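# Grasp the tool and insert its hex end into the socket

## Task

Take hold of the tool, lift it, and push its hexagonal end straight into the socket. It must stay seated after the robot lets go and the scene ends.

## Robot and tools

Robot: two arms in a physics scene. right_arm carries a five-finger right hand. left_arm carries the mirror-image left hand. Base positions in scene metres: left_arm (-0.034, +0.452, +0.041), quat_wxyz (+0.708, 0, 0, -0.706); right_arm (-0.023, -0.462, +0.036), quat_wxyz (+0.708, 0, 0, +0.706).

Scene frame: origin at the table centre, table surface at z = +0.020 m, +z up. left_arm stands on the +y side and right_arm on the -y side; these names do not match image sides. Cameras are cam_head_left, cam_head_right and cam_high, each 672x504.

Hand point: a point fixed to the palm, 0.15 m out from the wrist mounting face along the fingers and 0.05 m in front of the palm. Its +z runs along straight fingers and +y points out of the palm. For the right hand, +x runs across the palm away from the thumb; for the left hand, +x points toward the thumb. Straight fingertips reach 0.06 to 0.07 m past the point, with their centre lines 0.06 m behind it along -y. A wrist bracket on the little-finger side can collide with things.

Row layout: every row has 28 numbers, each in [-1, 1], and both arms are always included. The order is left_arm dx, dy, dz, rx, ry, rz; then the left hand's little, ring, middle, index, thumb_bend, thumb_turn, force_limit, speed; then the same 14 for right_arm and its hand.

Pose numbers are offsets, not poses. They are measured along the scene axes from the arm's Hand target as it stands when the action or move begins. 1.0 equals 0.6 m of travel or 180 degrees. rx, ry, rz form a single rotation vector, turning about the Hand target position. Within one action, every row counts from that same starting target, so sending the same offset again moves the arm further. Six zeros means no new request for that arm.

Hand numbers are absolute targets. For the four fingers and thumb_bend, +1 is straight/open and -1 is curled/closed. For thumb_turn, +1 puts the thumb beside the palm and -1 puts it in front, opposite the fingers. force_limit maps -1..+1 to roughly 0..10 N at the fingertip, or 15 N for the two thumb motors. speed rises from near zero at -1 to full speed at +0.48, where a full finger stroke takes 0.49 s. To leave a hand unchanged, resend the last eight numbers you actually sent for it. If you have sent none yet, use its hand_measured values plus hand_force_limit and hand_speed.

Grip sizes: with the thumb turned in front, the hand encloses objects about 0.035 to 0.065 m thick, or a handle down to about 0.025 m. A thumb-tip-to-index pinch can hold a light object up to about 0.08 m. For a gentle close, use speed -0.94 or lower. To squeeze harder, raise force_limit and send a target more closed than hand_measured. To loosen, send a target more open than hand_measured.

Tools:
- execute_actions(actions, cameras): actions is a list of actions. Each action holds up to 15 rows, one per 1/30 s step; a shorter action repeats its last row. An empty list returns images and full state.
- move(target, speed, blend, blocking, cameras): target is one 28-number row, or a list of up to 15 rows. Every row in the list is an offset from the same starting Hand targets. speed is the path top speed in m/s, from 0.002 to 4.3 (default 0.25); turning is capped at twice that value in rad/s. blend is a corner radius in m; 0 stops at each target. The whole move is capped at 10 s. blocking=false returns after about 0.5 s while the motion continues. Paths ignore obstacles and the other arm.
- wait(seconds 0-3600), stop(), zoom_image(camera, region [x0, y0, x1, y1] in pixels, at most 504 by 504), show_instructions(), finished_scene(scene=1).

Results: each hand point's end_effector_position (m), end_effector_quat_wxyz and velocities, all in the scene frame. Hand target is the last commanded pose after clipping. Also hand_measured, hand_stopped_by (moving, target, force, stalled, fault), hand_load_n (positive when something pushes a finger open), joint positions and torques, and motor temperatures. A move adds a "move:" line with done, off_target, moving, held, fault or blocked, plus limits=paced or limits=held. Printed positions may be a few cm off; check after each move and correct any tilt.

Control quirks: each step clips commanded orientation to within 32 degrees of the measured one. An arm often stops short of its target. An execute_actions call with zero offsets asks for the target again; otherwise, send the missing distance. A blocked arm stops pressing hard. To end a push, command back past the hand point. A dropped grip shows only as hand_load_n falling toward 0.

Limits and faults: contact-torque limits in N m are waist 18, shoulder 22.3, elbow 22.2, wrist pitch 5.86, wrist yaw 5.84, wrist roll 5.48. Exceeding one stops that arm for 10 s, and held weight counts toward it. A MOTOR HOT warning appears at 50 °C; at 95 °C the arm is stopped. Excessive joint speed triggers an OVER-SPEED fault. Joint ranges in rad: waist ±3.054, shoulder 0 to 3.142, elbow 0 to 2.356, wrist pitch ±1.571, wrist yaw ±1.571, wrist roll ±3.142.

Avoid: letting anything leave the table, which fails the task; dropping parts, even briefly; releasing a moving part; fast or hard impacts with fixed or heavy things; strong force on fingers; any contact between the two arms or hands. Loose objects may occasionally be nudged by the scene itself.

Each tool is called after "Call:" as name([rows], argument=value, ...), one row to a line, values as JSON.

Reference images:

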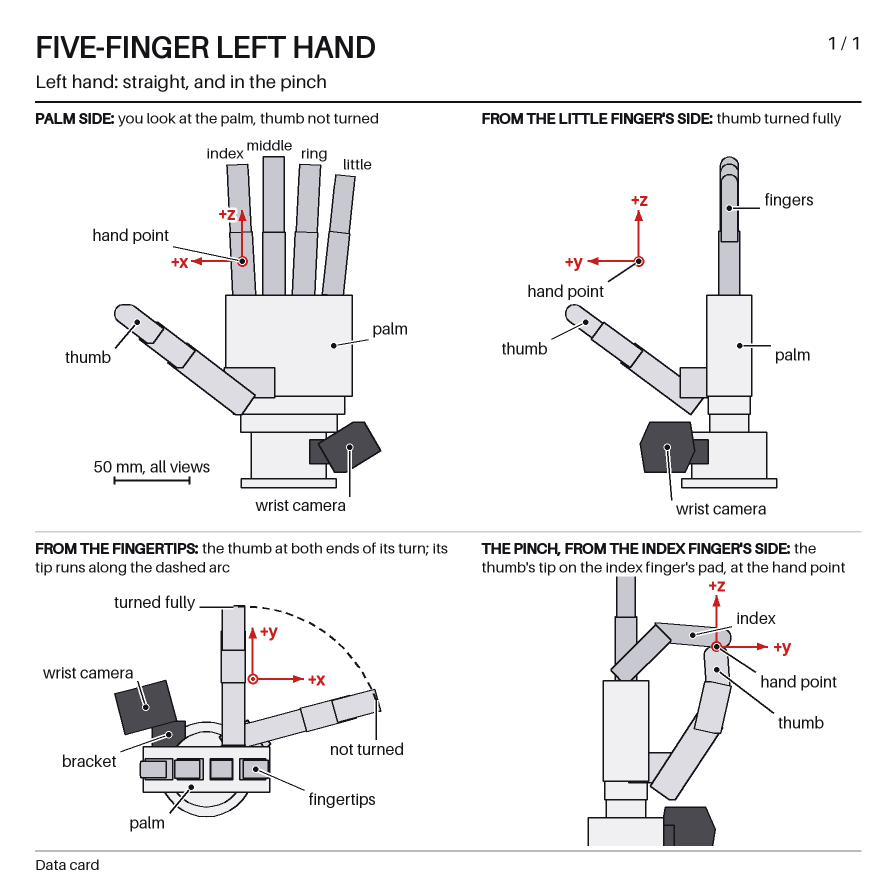

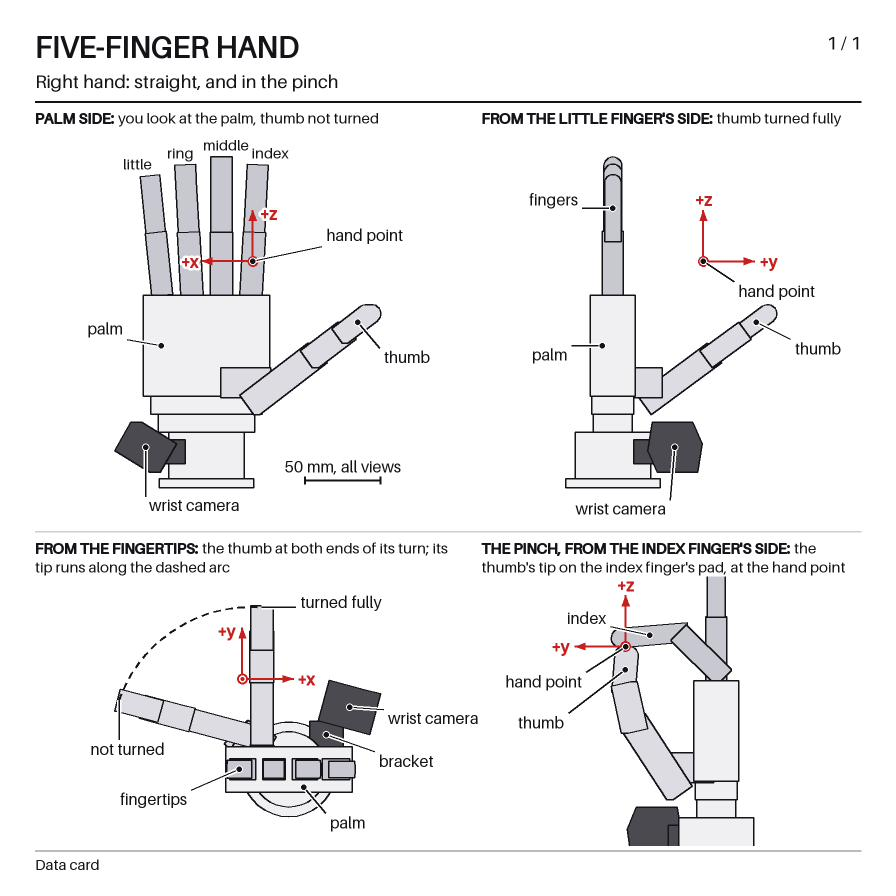

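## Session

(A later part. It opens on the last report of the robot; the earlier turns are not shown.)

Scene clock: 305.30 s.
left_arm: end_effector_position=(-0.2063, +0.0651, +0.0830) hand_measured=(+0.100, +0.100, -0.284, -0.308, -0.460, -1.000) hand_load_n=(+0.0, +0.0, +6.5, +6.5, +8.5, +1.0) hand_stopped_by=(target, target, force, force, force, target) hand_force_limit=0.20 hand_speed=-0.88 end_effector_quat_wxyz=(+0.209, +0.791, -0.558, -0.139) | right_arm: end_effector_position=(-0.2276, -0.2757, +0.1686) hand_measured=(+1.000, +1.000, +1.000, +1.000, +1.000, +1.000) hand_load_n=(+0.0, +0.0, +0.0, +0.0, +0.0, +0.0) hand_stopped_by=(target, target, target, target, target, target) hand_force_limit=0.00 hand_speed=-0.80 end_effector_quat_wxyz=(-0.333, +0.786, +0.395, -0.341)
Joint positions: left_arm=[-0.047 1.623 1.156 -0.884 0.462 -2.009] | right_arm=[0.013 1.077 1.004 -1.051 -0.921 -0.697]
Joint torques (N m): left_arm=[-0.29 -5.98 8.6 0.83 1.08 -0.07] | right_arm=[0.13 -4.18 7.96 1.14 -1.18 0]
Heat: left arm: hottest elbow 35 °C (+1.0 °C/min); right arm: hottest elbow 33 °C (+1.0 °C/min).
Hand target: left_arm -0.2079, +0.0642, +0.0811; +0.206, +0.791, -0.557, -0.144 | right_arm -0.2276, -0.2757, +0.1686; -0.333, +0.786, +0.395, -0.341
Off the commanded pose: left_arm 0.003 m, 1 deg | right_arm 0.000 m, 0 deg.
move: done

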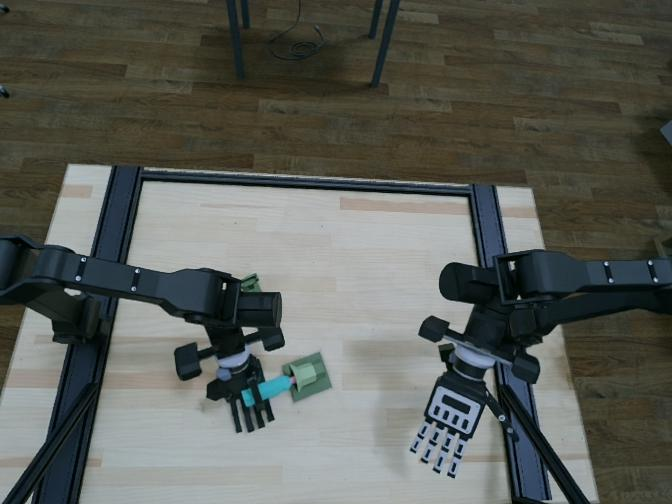

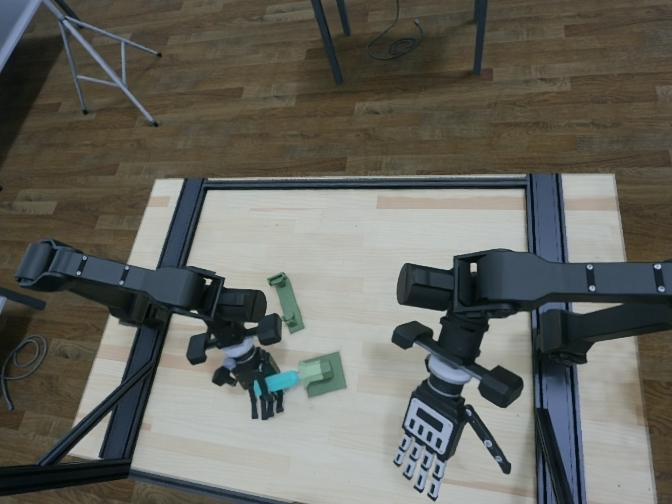

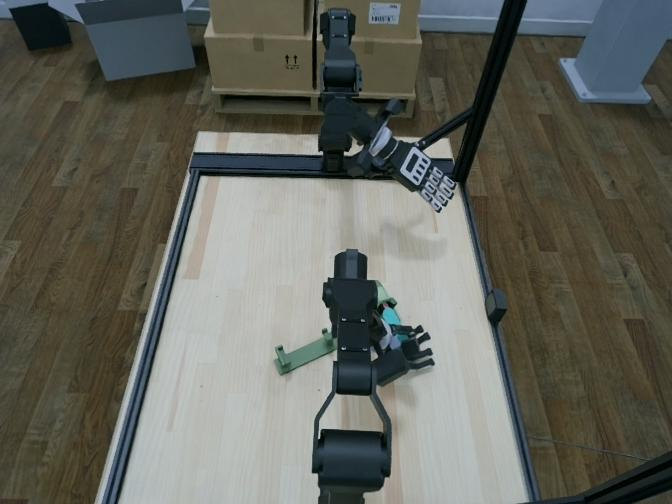

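Call:
move(target=[0.0045,-0.0125,0,0,0,0,0.1,0.1,-0.98,-0.98,-0.7,-1,0.2,-0.88,0,0,0,0,0,0,1,1,1,1,1,1,0,-0.8], speed=0.02, cameras=["cam_head_left","cam_head_right","cam_high"])

Call:
zoom_image(camera="cam_head_left", region=[206, 336, 316, 426])

Call:
zoom_image(camera="cam_head_right", region=[215, 335, 325, 425])

Scene clock: 306.37 s.
left_arm: end_effector_position=(-0.2051, +0.0580, +0.0833) hand_measured=(+0.100, +0.100, -0.284, -0.308, -0.460, -1.000) hand_load_n=(+0.0, +0.0, +6.5, +6.5, +9.0, +1.0) hand_stopped_by=(target, target, force, force, force, target) hand_force_limit=0.20 hand_speed=-0.88 end_effector_quat_wxyz=(+0.209, +0.791, -0.558, -0.140) | right_arm: end_effector_position=(-0.2276, -0.2757, +0.1686) hand_measured=(+1.000, +1.000, +1.000, +1.000, +1.000, +1.000) hand_load_n=(+0.0, +0.0, +0.0, +0.0, +0.0, +0.0) hand_stopped_by=(target, target, target, target, target, target) hand_force_limit=0.00 hand_speed=-0.80 end_effector_quat_wxyz=(-0.333, +0.786, +0.395, -0.341)
Joint positions: left_arm=[-0.041 1.652 1.188 -0.891 0.464 -2.003] | right_arm=[0.013 1.077 1.004 -1.051 -0.921 -0.697]
Joint torques (N m): left_arm=[0.02 -6.21 8.6 0.82 1.09 0.12] | right_arm=[0.05 -4.09 7.87 1.13 -1.17 0]
Heat: left arm: hottest elbow 35 °C (+1.0 °C/min); right arm: hottest elbow 33 °C (+1.0 °C/min).
Hand target: left_arm -0.2052, +0.0566, +0.0811; +0.207, +0.791, -0.557, -0.143 | right_arm -0.2276, -0.2757, +0.1686; -0.333, +0.786, +0.395, -0.341
Off the commanded pose: left_arm 0.003 m, 0 deg | right_arm 0.000 m, 0 deg.
move: done

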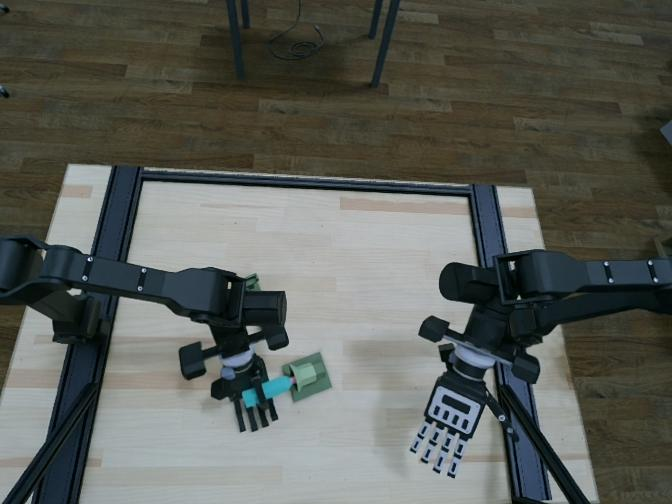

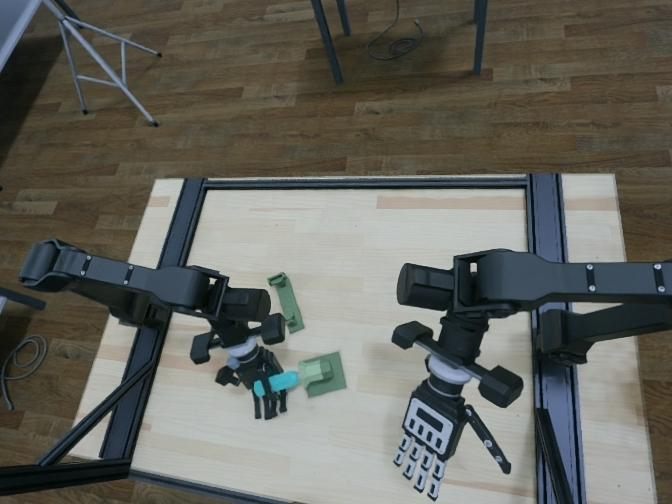

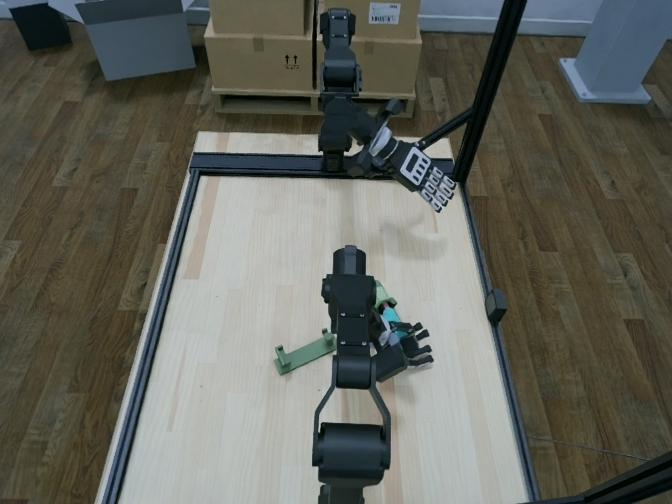

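Scaled by 4.582 from the camera's image (finer frame: 960x720).

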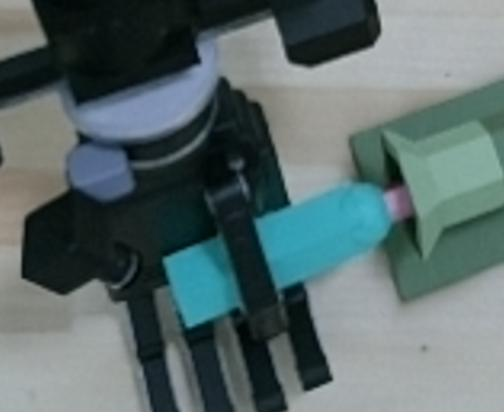

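Scaled by 4.582 from the camera's image (finer frame: 960x720).

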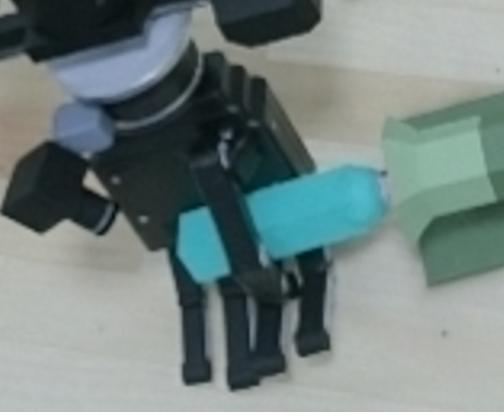

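Call:
move([
  [0.0082,-0.0042,-0.0065,0.0076,-0.0209,0,0.1,0.1,-0.98,-0.98,-0.7,-1,0.2,-0.88,0,0,0,0,0,0,1,1,1,1,1,1,0,-0.8],
  [0.0067,-0.0117,0.0065,-0.0076,0.0209,0,0.1,0.1,-0.98,-0.98,-0.7,-1,0.2,-0.88,0,0,0,0,0,0,1,1,1,1,1,1,0,-0.8],
  [0.0108,-0.0173,0,0,0,0,0.1,0.1,-0.98,-0.98,-0.7,-1,0.2,-0.88,0,0,0,0,0,0,1,1,1,1,1,1,0,-0.8],
], speed=0.03, blend=0.002, cameras=["cam_head_left","cam_head_right","cam_high"])

Call:
zoom_image(camera="cam_head_left", region=[206, 336, 316, 426])

Call:
zoom_image(camera="cam_head_right", region=[215, 335, 325, 425])

Call:
zoom_image(camera="cam_high", region=[360, 270, 460, 410])

Scene clock: 313.27 s.
left_arm: end_effector_position=(-0.1986, +0.0470, +0.0855) hand_measured=(+0.100, +0.100, -0.284, -0.308, -0.460, -1.000) hand_load_n=(+0.0, +0.0, +6.5, +6.5, +9.0, +1.0) hand_stopped_by=(target, target, force, force, force, target) hand_force_limit=0.20 hand_speed=-0.88 end_effector_quat_wxyz=(+0.212, +0.790, -0.558, -0.142) | right_arm: end_effector_position=(-0.2276, -0.2757, +0.1686) hand_measured=(+1.000, +1.000, +1.000, +1.000, +1.000, +1.000) hand_load_n=(+0.0, +0.0, +0.0, +0.0, +0.0, -0.5) hand_stopped_by=(target, target, target, target, target, target) hand_force_limit=0.00 hand_speed=-0.80 end_effector_quat_wxyz=(-0.333, +0.786, +0.395, -0.341)
Joint positions: left_arm=[-0.014 1.691 1.234 -0.907 0.477 -1.973] | right_arm=[0.013 1.077 1.004 -1.051 -0.921 -0.697]
Joint torques (N m): left_arm=[-0.38 -6.4 8.5 0.74 0.77 -0.08] | right_arm=[0.06 -4.19 7.82 1.15 -1.17 0.02]
Heat: left arm: hottest elbow 35 °C (+0.0 °C/min); right arm: hottest elbow 33 °C (+1.0 °C/min).
Hand target: left_arm -0.1987, +0.0462, +0.0812; +0.207, +0.791, -0.557, -0.143 | right_arm -0.2276, -0.2757, +0.1686; -0.333, +0.786, +0.395, -0.341
Off the commanded pose: left_arm 0.004 m, 1 deg | right_arm 0.000 m, 0 deg.
move: done

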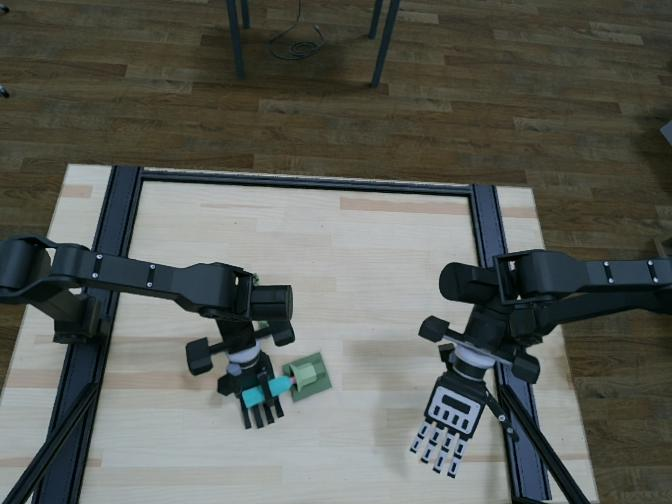

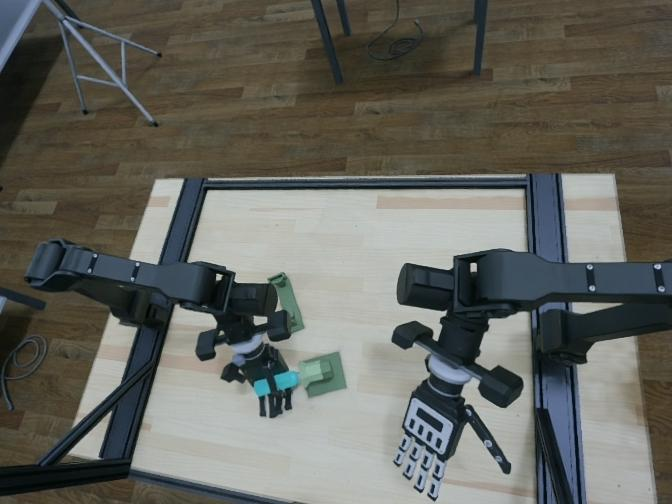

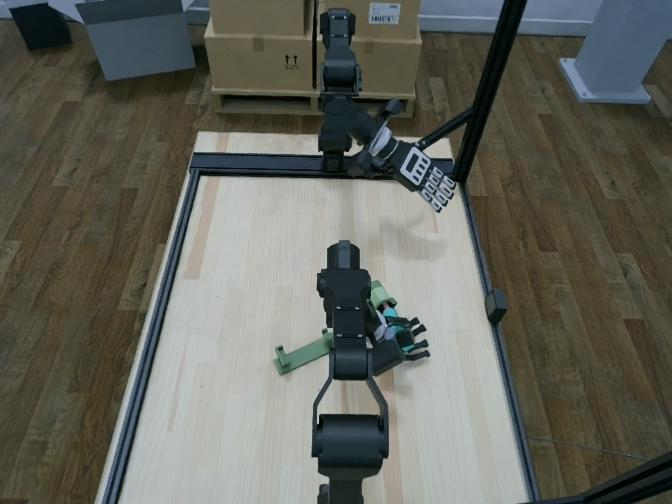

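Scaled by 4.582 from the camera's image (finer frame: 960x720).

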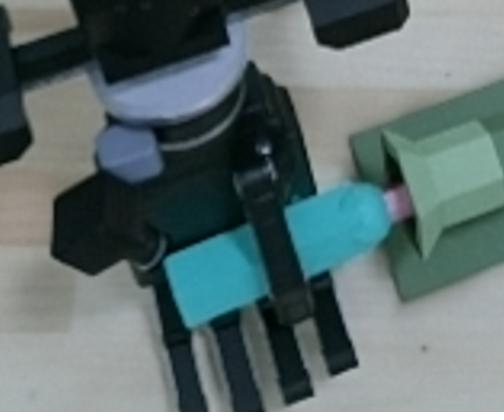

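Scaled by 4.582 from the camera's image (finer frame: 960x720).

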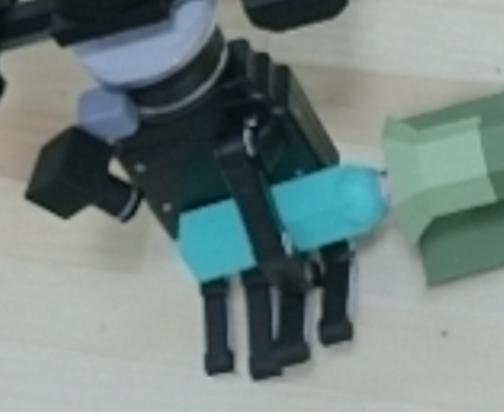

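Scaled by 3.600 from the camera's image (finer frame: 960x720).

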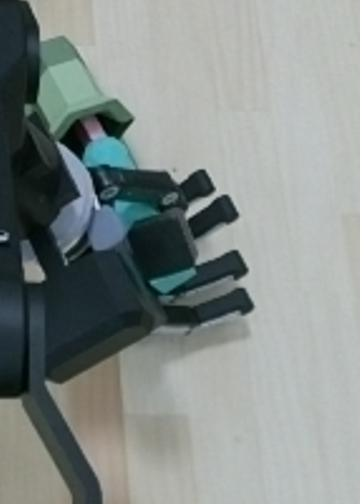

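Call:
move(target=[0.0063,0.0023,0,0,0,0,0.1,0.1,-0.98,-0.98,-0.7,-1,0.2,-0.88,0,0,0,0,0,0,1,1,1,1,1,1,0,-0.8], speed=0.02, cameras=["cam_head_left","cam_head_right","cam_high"])

Call:
zoom_image(camera="cam_head_left", region=[206, 336, 316, 426])

Call:
zoom_image(camera="cam_head_right", region=[215, 335, 325, 425])

Scene clock: 314.23 s.
left_arm: end_effector_position=(-0.1962, +0.0480, +0.0847) hand_measured=(+0.100, +0.100, -0.284, -0.308, -0.460, -1.000) hand_load_n=(+0.0, +0.0, +6.5, +6.5, +9.0, +1.0) hand_stopped_by=(target, target, force, force, force, target) hand_force_limit=0.20 hand_speed=-0.88 end_effector_quat_wxyz=(+0.211, +0.790, -0.558, -0.142) | right_arm: end_effector_position=(-0.2276, -0.2757, +0.1686) hand_measured=(+1.000, +1.000, +1.000, +1.000, +1.000, +1.000) hand_load_n=(+0.0, +0.0, +0.0, +0.0, +0.0, -0.5) hand_stopped_by=(target, target, target, target, target, target) hand_force_limit=0.00 hand_speed=-0.80 end_effector_quat_wxyz=(-0.333, +0.786, +0.395, -0.341)
Joint positions: left_arm=[-0.008 1.691 1.234 -0.914 0.476 -1.965] | right_arm=[0.013 1.077 1.004 -1.051 -0.921 -0.697]
Joint torques (N m): left_arm=[0.11 -6.77 7.99 0.74 0.87 0.1] | right_arm=[-0.01 -4.19 7.71 1.14 -1.19 0.03]
Heat: left arm: hottest elbow 35 °C (+0.0 °C/min); right arm: hottest elbow 33 °C (+1.0 °C/min).
Hand target: left_arm -0.1948, +0.0475, +0.0811; +0.207, +0.791, -0.557, -0.143 | right_arm -0.2276, -0.2757, +0.1686; -0.333, +0.786, +0.395, -0.341
Off the commanded pose: left_arm 0.004 m, 1 deg | right_arm 0.000 m, 0 deg.
move: done

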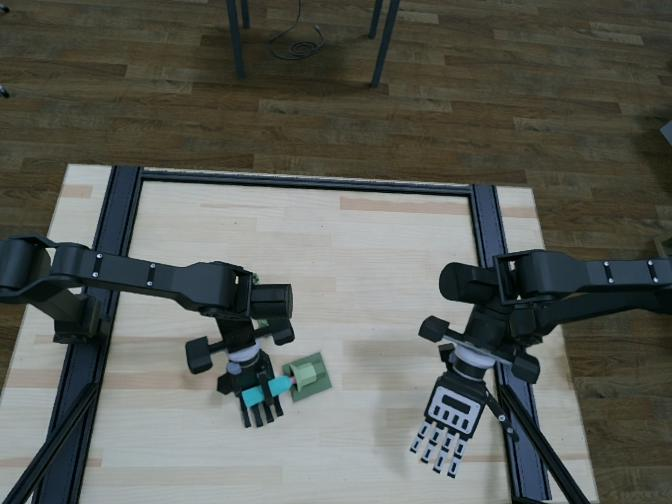

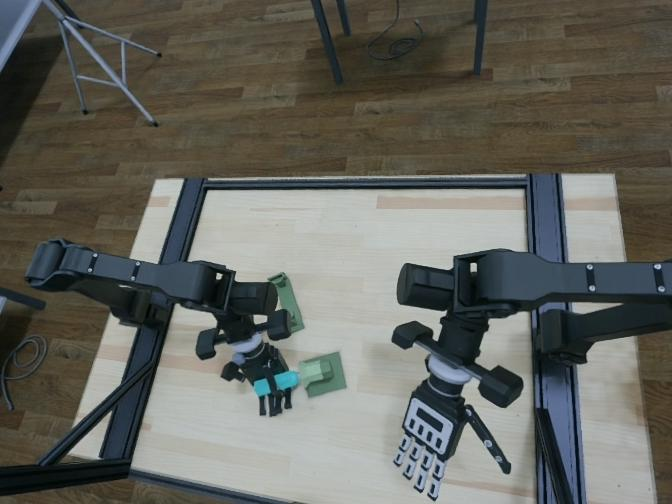

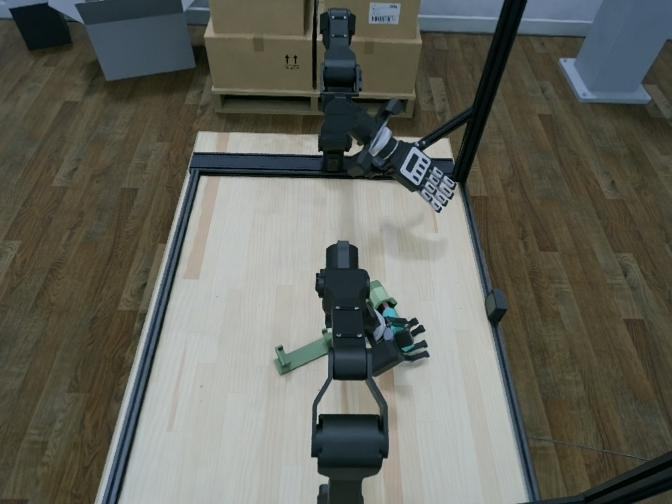

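Scaled by 4.582 from the camera's image (finer frame: 960x720).

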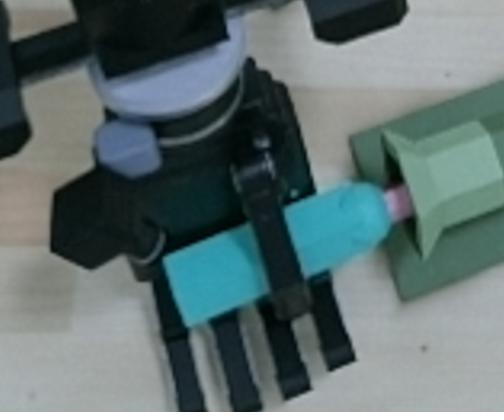

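Scaled by 4.582 from the camera's image (finer frame: 960x720).

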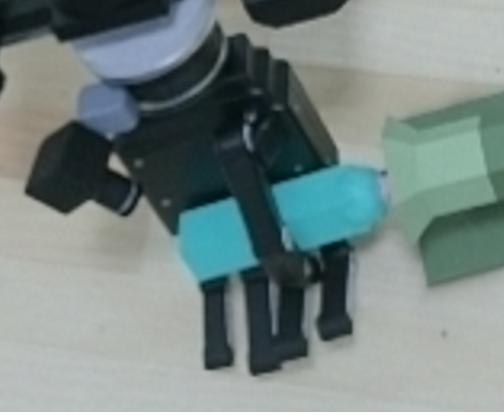

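Call:
move(target=[0.0063,0.0023,0,0,0,0,0.1,0.1,-0.98,-0.98,-0.7,-1,0.2,-0.88,0,0,0,0,0,0,1,1,1,1,1,1,0,-0.8], speed=0.02, cameras=["cam_head_left","cam_head_right","cam_high"])

Call:
zoom_image(camera="cam_head_left", region=[206, 336, 316, 426])

Call:
zoom_image(camera="cam_head_right", region=[215, 335, 325, 425])

Scene clock: 315.03 s.
left_arm: end_effector_position=(-0.1924, +0.0484, +0.0843) hand_measured=(+0.100, +0.100, -0.284, -0.308, -0.460, -1.000) hand_load_n=(+0.0, +0.0, +6.5, +7.0, +8.5, +1.0) hand_stopped_by=(target, target, force, force, force, target) hand_force_limit=0.20 hand_speed=-0.88 end_effector_quat_wxyz=(+0.210, +0.790, -0.558, -0.141) | right_arm: end_effector_position=(-0.2276, -0.2757, +0.1686) hand_measured=(+1.000, +1.000, +1.000, +1.000, +1.000, +1.000) hand_load_n=(+0.0, +0.0, +0.0, +0.0, +0.0, -0.5) hand_stopped_by=(target, target, target, target, target, target) hand_force_limit=0.00 hand_speed=-0.80 end_effector_quat_wxyz=(-0.333, +0.786, +0.395, -0.341)
Joint positions: left_arm=[0.003 1.691 1.234 -0.919 0.476 -1.952] | right_arm=[0.013 1.077 1.004 -1.051 -0.921 -0.697]
Joint torques (N m): left_arm=[0.18 -7.08 7.51 0.7 0.96 0.1] | right_arm=[0.14 -4.17 7.86 1.16 -1.21 0]
Heat: left arm: hottest elbow 35 °C (+0.0 °C/min); right arm: hottest elbow 33 °C (+1.0 °C/min).
Hand target: left_arm -0.1911, +0.0490, +0.0811; +0.206, +0.791, -0.557, -0.143 | right_arm -0.2276, -0.2757, +0.1686; -0.333, +0.786, +0.395, -0.341
Off the commanded pose: left_arm 0.004 m, 1 deg | right_arm 0.000 m, 0 deg.
move: done

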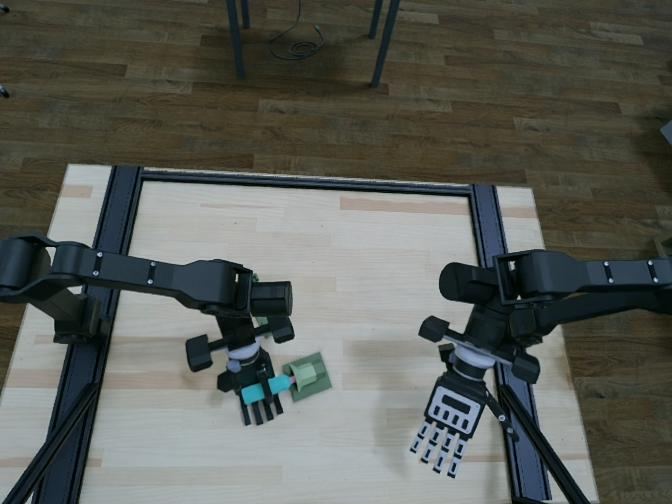

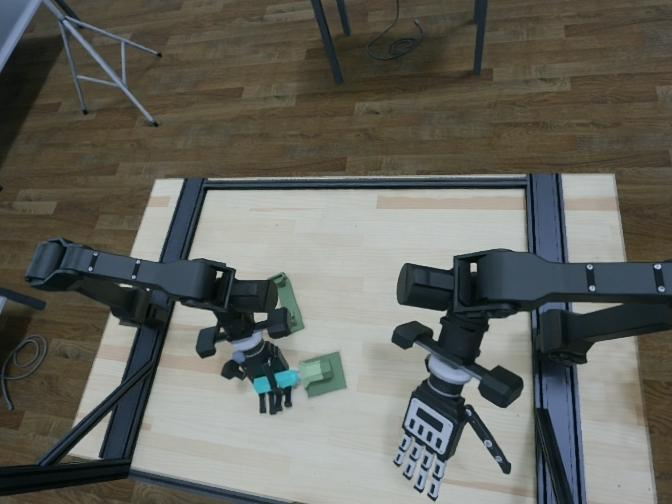

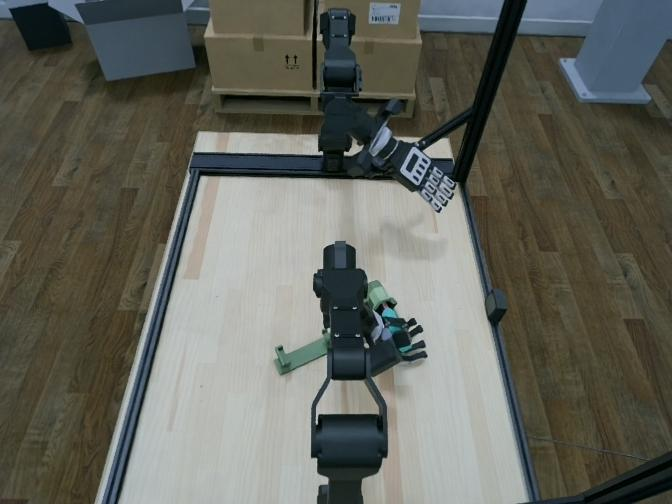

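Scaled by 4.582 from the camera's image (finer frame: 960x720).

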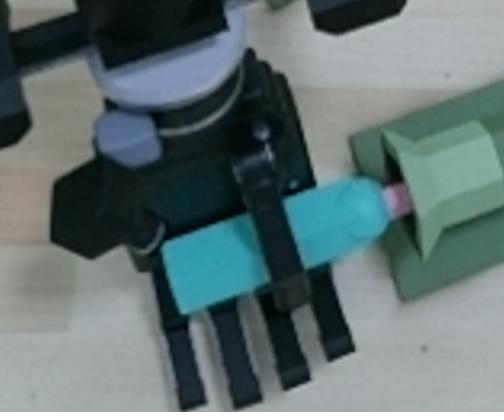

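Scaled by 4.582 from the camera's image (finer frame: 960x720).

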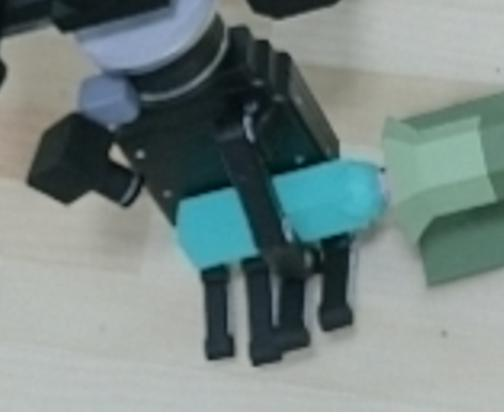

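Call:
move(target=[0.0034,-0.0094,0,0,0,0,0.1,0.1,-0.98,-0.98,-0.7,-1,0.2,-0.88,0,0,0,0,0,0,1,1,1,1,1,1,0,-0.8], speed=0.02, cameras=["cam_head_left","cam_head_right","cam_high"])

Call:
zoom_image(camera="cam_head_left", region=[206, 336, 316, 426])

Call:
zoom_image(camera="cam_head_right", region=[215, 335, 325, 425])

Scene clock: 321.70 s.
left_arm: end_effector_position=(-0.1903, +0.0447, +0.0847) hand_measured=(+0.100, +0.100, -0.284, -0.308, -0.460, -1.000) hand_load_n=(+0.0, +0.0, +6.5, +6.5, +9.0, +1.0) hand_stopped_by=(target, target, force, force, force, target) hand_force_limit=0.20 hand_speed=-0.88 end_effector_quat_wxyz=(+0.210, +0.790, -0.559, -0.140) | right_arm: end_effector_position=(-0.2276, -0.2757, +0.1686) hand_measured=(+1.000, +1.000, +1.000, +1.000, +1.000, +1.000) hand_load_n=(+0.0, +0.0, +0.0, +0.0, -0.5, +0.0) hand_stopped_by=(target, target, target, target, target, target) hand_force_limit=0.00 hand_speed=-0.80 end_effector_quat_wxyz=(-0.333, +0.786, +0.395, -0.341)
Joint positions: left_arm=[0.009 1.705 1.252 -0.926 0.477 -1.945] | right_arm=[0.013 1.077 1.004 -1.051 -0.921 -0.697]
Joint torques (N m): left_arm=[0.2 -6.46 8.48 0.71 0.99 0.08] | right_arm=[0.05 -4.21 7.84 1.17 -1.21 0.01]
Heat: left arm: hottest elbow 35 °C (+0.0 °C/min); right arm: hottest elbow 33 °C (+1.0 °C/min).
Hand target: left_arm -0.1890, +0.0432, +0.0812; +0.207, +0.791, -0.557, -0.143 | right_arm -0.2276, -0.2757, +0.1686; -0.333, +0.786, +0.395, -0.341
Off the commanded pose: left_arm 0.004 m, 1 deg | right_arm 0.000 m, 0 deg.
move: done

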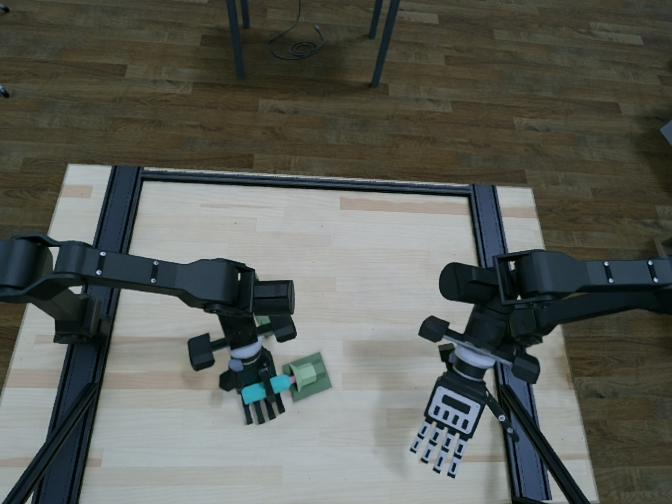

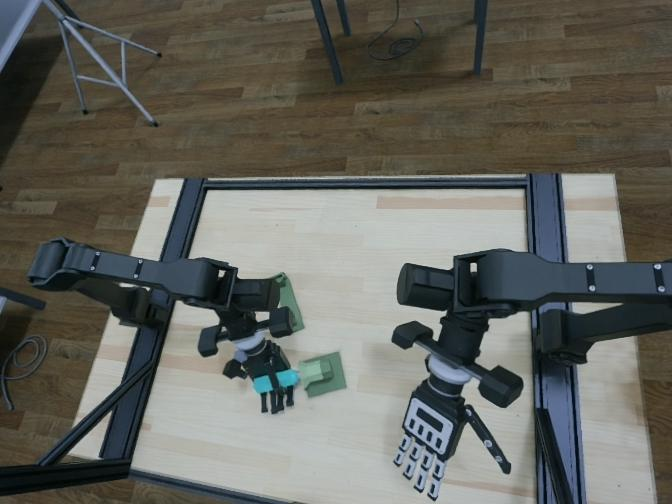

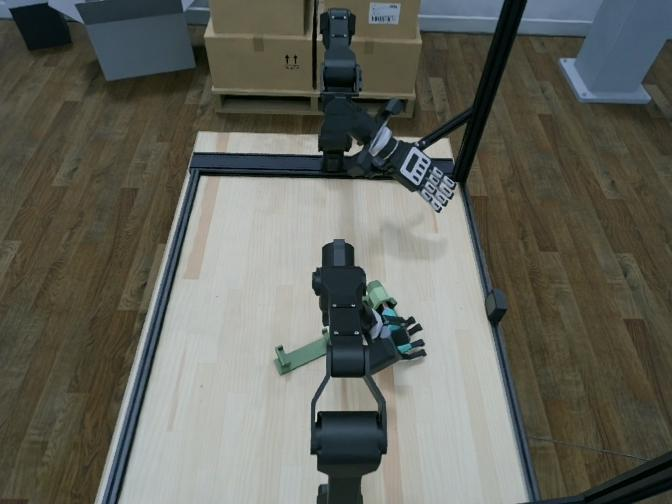

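Scaled by 4.582 from the camera's image (finer frame: 960x720).

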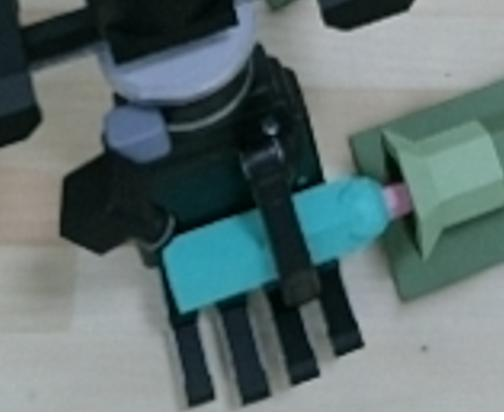

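Scaled by 4.582 from the camera's image (finer frame: 960x720).

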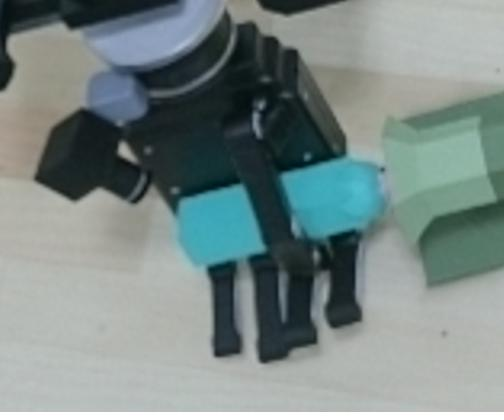

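Call:
move(target=[0.0005,-0.0014,-0.0083,-0.0172,-0.0062,0,0.1,0.1,-0.98,-0.98,-0.7,-1,0.2,-0.88,0,0,0,0,0,0,1,1,1,1,1,1,0,-0.8], speed=0.02, cameras=["cam_head_left","cam_head_right","cam_high"])

Call:
zoom_image(camera="cam_head_left", region=[206, 336, 316, 426])

Call:
zoom_image(camera="cam_head_right", region=[215, 335, 325, 425])

Call:
zoom_image(camera="cam_high", region=[360, 270, 460, 410])

Scene clock: 323.97 s.
left_arm: end_effector_position=(-0.1905, +0.0381, +0.0811) hand_measured=(+0.100, +0.100, -0.284, -0.308, -0.460, -1.000) hand_load_n=(+0.0, +0.0, +6.5, +6.5, +9.0, +1.0) hand_stopped_by=(target, target, force, force, force, target) hand_force_limit=0.20 hand_speed=-0.88 end_effector_quat_wxyz=(+0.229, +0.784, -0.564, -0.122) | right_arm: end_effector_position=(-0.2276, -0.2757, +0.1686) hand_measured=(+1.000, +1.000, +1.000, +1.000, +1.000, +1.000) hand_load_n=(+0.0, -0.5, +0.0, +0.0, +0.0, -0.5) hand_stopped_by=(target, target, target, target, target, target) hand_force_limit=0.00 hand_speed=-0.80 end_effector_quat_wxyz=(-0.333, +0.786, +0.395, -0.341)
Joint positions: left_arm=[0.004 1.683 1.194 -0.833 0.468 -1.947] | right_arm=[0.013 1.077 1.004 -1.051 -0.921 -0.697]
Joint torques (N m): left_arm=[-0.25 -8.58 5.52 1.11 0.49 -0.09] | right_arm=[0.13 -4.13 7.86 1.13 -1.19 0.03]
Heat: left arm: hottest elbow 35 °C (+0.0 °C/min); right arm: hottest elbow 33 °C (+1.0 °C/min).
Hand target: left_arm -0.1887, +0.0425, +0.0761; +0.222, +0.787, -0.563, -0.120 | right_arm -0.2276, -0.2757, +0.1686; -0.333, +0.786, +0.395, -0.341
Off the commanded pose: left_arm 0.007 m, 1 deg | right_arm 0.000 m, 0 deg.
move: done

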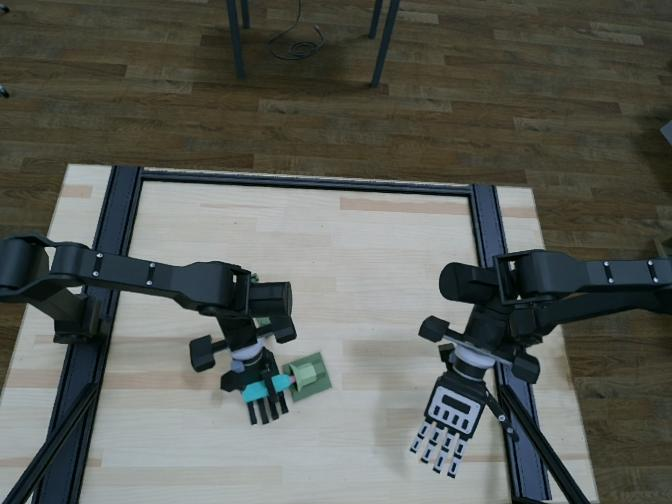

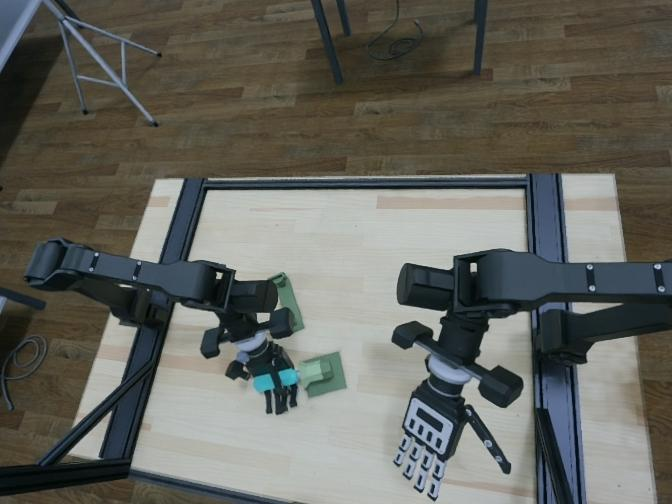

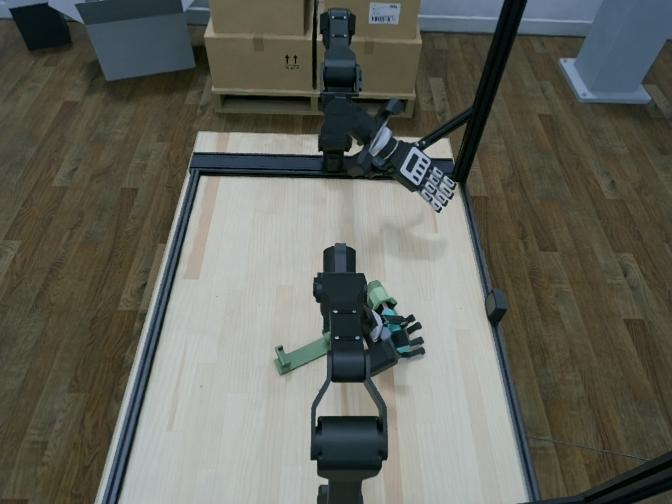

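Scaled by 4.582 from the camera's image (finer frame: 960x720).

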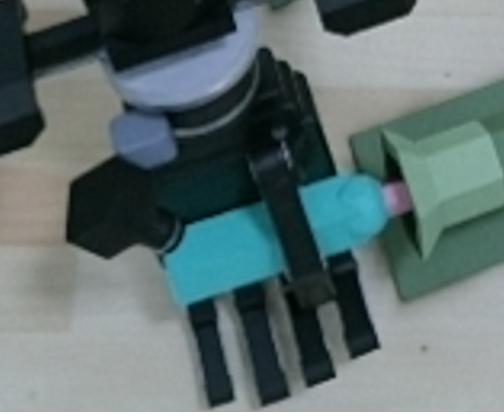

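Scaled by 4.582 from the camera's image (finer frame: 960x720).

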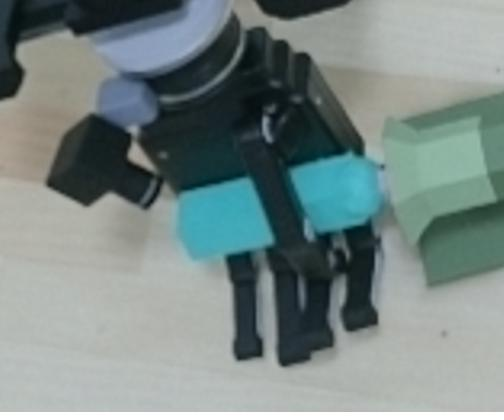

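Scaled by 3.600 from the camera's image (finer frame: 960x720).

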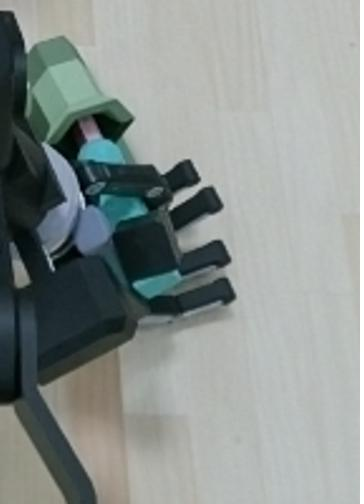

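Call:
move([
  [0,0,0,0,0,0,0.1,0.1,0.1,0.1,-0.46,-1,-0.1,-0.85,0,0,0,0,0,0,1,1,1,1,1,1,0,-0.8],
  [0,0,0,0,0,0,0.1,0.1,0.1,0.1,0.6,-1,-0.1,-0.8,0,0,0,0,0,0,1,1,1,1,1,1,0,-0.8],
], speed=0.02, cameras=["cam_head_left","cam_head_right","cam_high"])

Call:
zoom_image(camera="cam_head_left", region=[206, 336, 316, 426])

Call:
zoom_image(camera="cam_head_right", region=[215, 335, 325, 425])

Call:
zoom_image(camera="cam_high", region=[360, 270, 460, 410])

Scene clock: 329.87 s.
left_arm: end_effector_position=(-0.1890, +0.0386, +0.0798) hand_measured=(+0.100, +0.100, +0.100, +0.100, +0.600, -1.000) hand_load_n=(+0.0, +0.0, +0.0, +0.0, +0.0, +0.0) hand_stopped_by=(target, target, target, target, target, target) hand_force_limit=-0.10 hand_speed=-0.80 end_effector_quat_wxyz=(+0.227, +0.786, -0.563, -0.120) | right_arm: end_effector_position=(-0.2276, -0.2757, +0.1686) hand_measured=(+1.000, +1.000, +1.000, +1.000, +1.000, +1.000) hand_load_n=(+0.0, +0.0, +0.0, +0.0, +0.0, -0.5) hand_stopped_by=(target, target, target, target, target, target) hand_force_limit=0.00 hand_speed=-0.80 end_effector_quat_wxyz=(-0.333, +0.786, +0.395, -0.341)
Joint positions: left_arm=[0.004 1.681 1.19 -0.833 0.462 -1.95] | right_arm=[0.013 1.077 1.004 -1.051 -0.921 -0.697]
Joint torques (N m): left_arm=[-0.26 -8.38 5.92 1.13 0.74 0.01] | right_arm=[-0.06 -4.15 7.8 1.13 -1.18 0.01]
Heat: left arm: hottest shoulder 35 °C (+4.0 °C/min); right arm: hottest elbow 33 °C (+1.0 °C/min).
Hand target: left_arm -0.1887, +0.0425, +0.0762; +0.222, +0.787, -0.563, -0.121 | right_arm -0.2276, -0.2757, +0.1686; -0.333, +0.786, +0.395, -0.341
Off the commanded pose: left_arm 0.005 m, 1 deg | right_arm 0.000 m, 0 deg.
move: done

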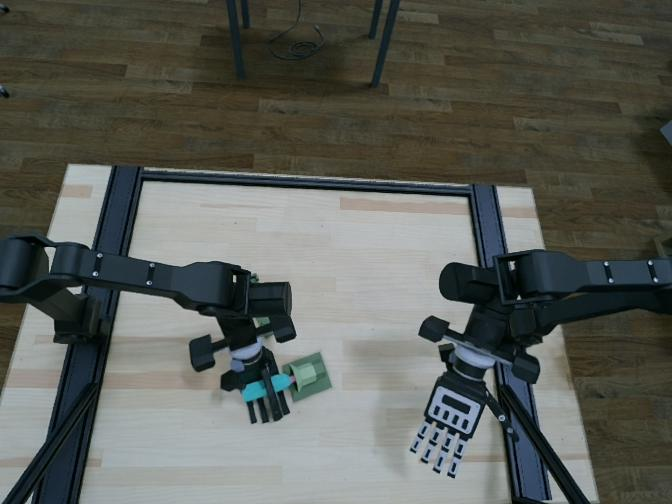

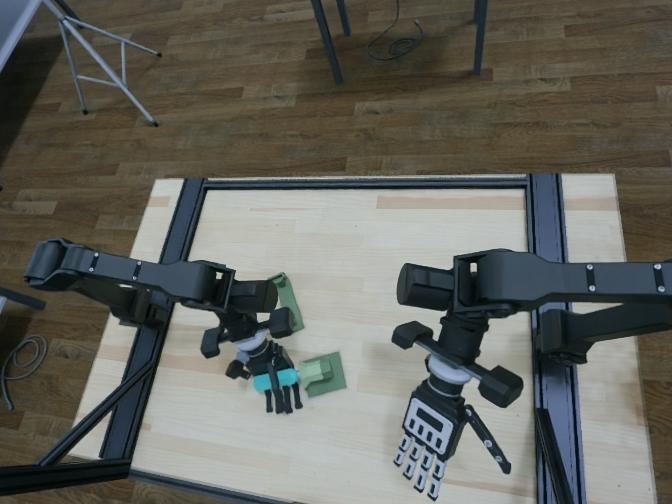

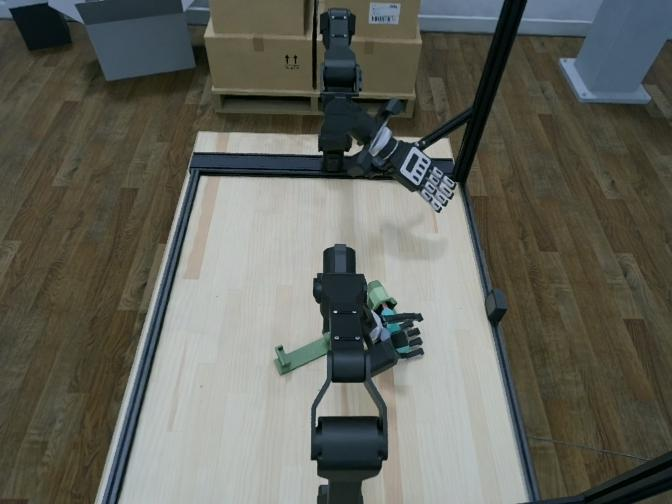

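Scaled by 4.582 from the camera's image (finer frame: 960x720).

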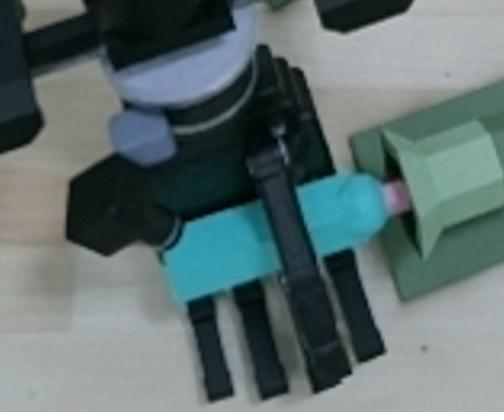

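Scaled by 4.582 from the camera's image (finer frame: 960x720).

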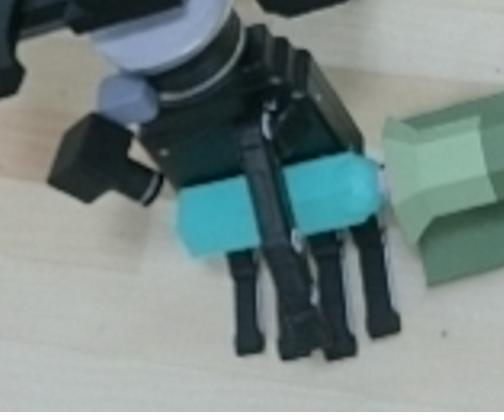

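Scaled by 3.600 from the camera's image (finer frame: 960x720).

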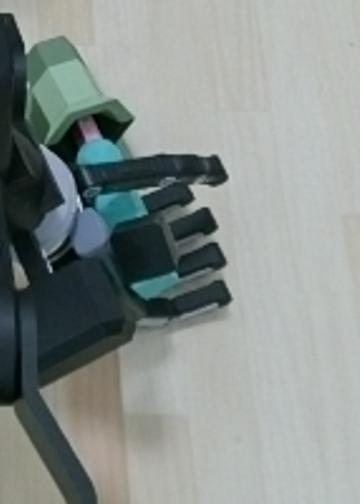

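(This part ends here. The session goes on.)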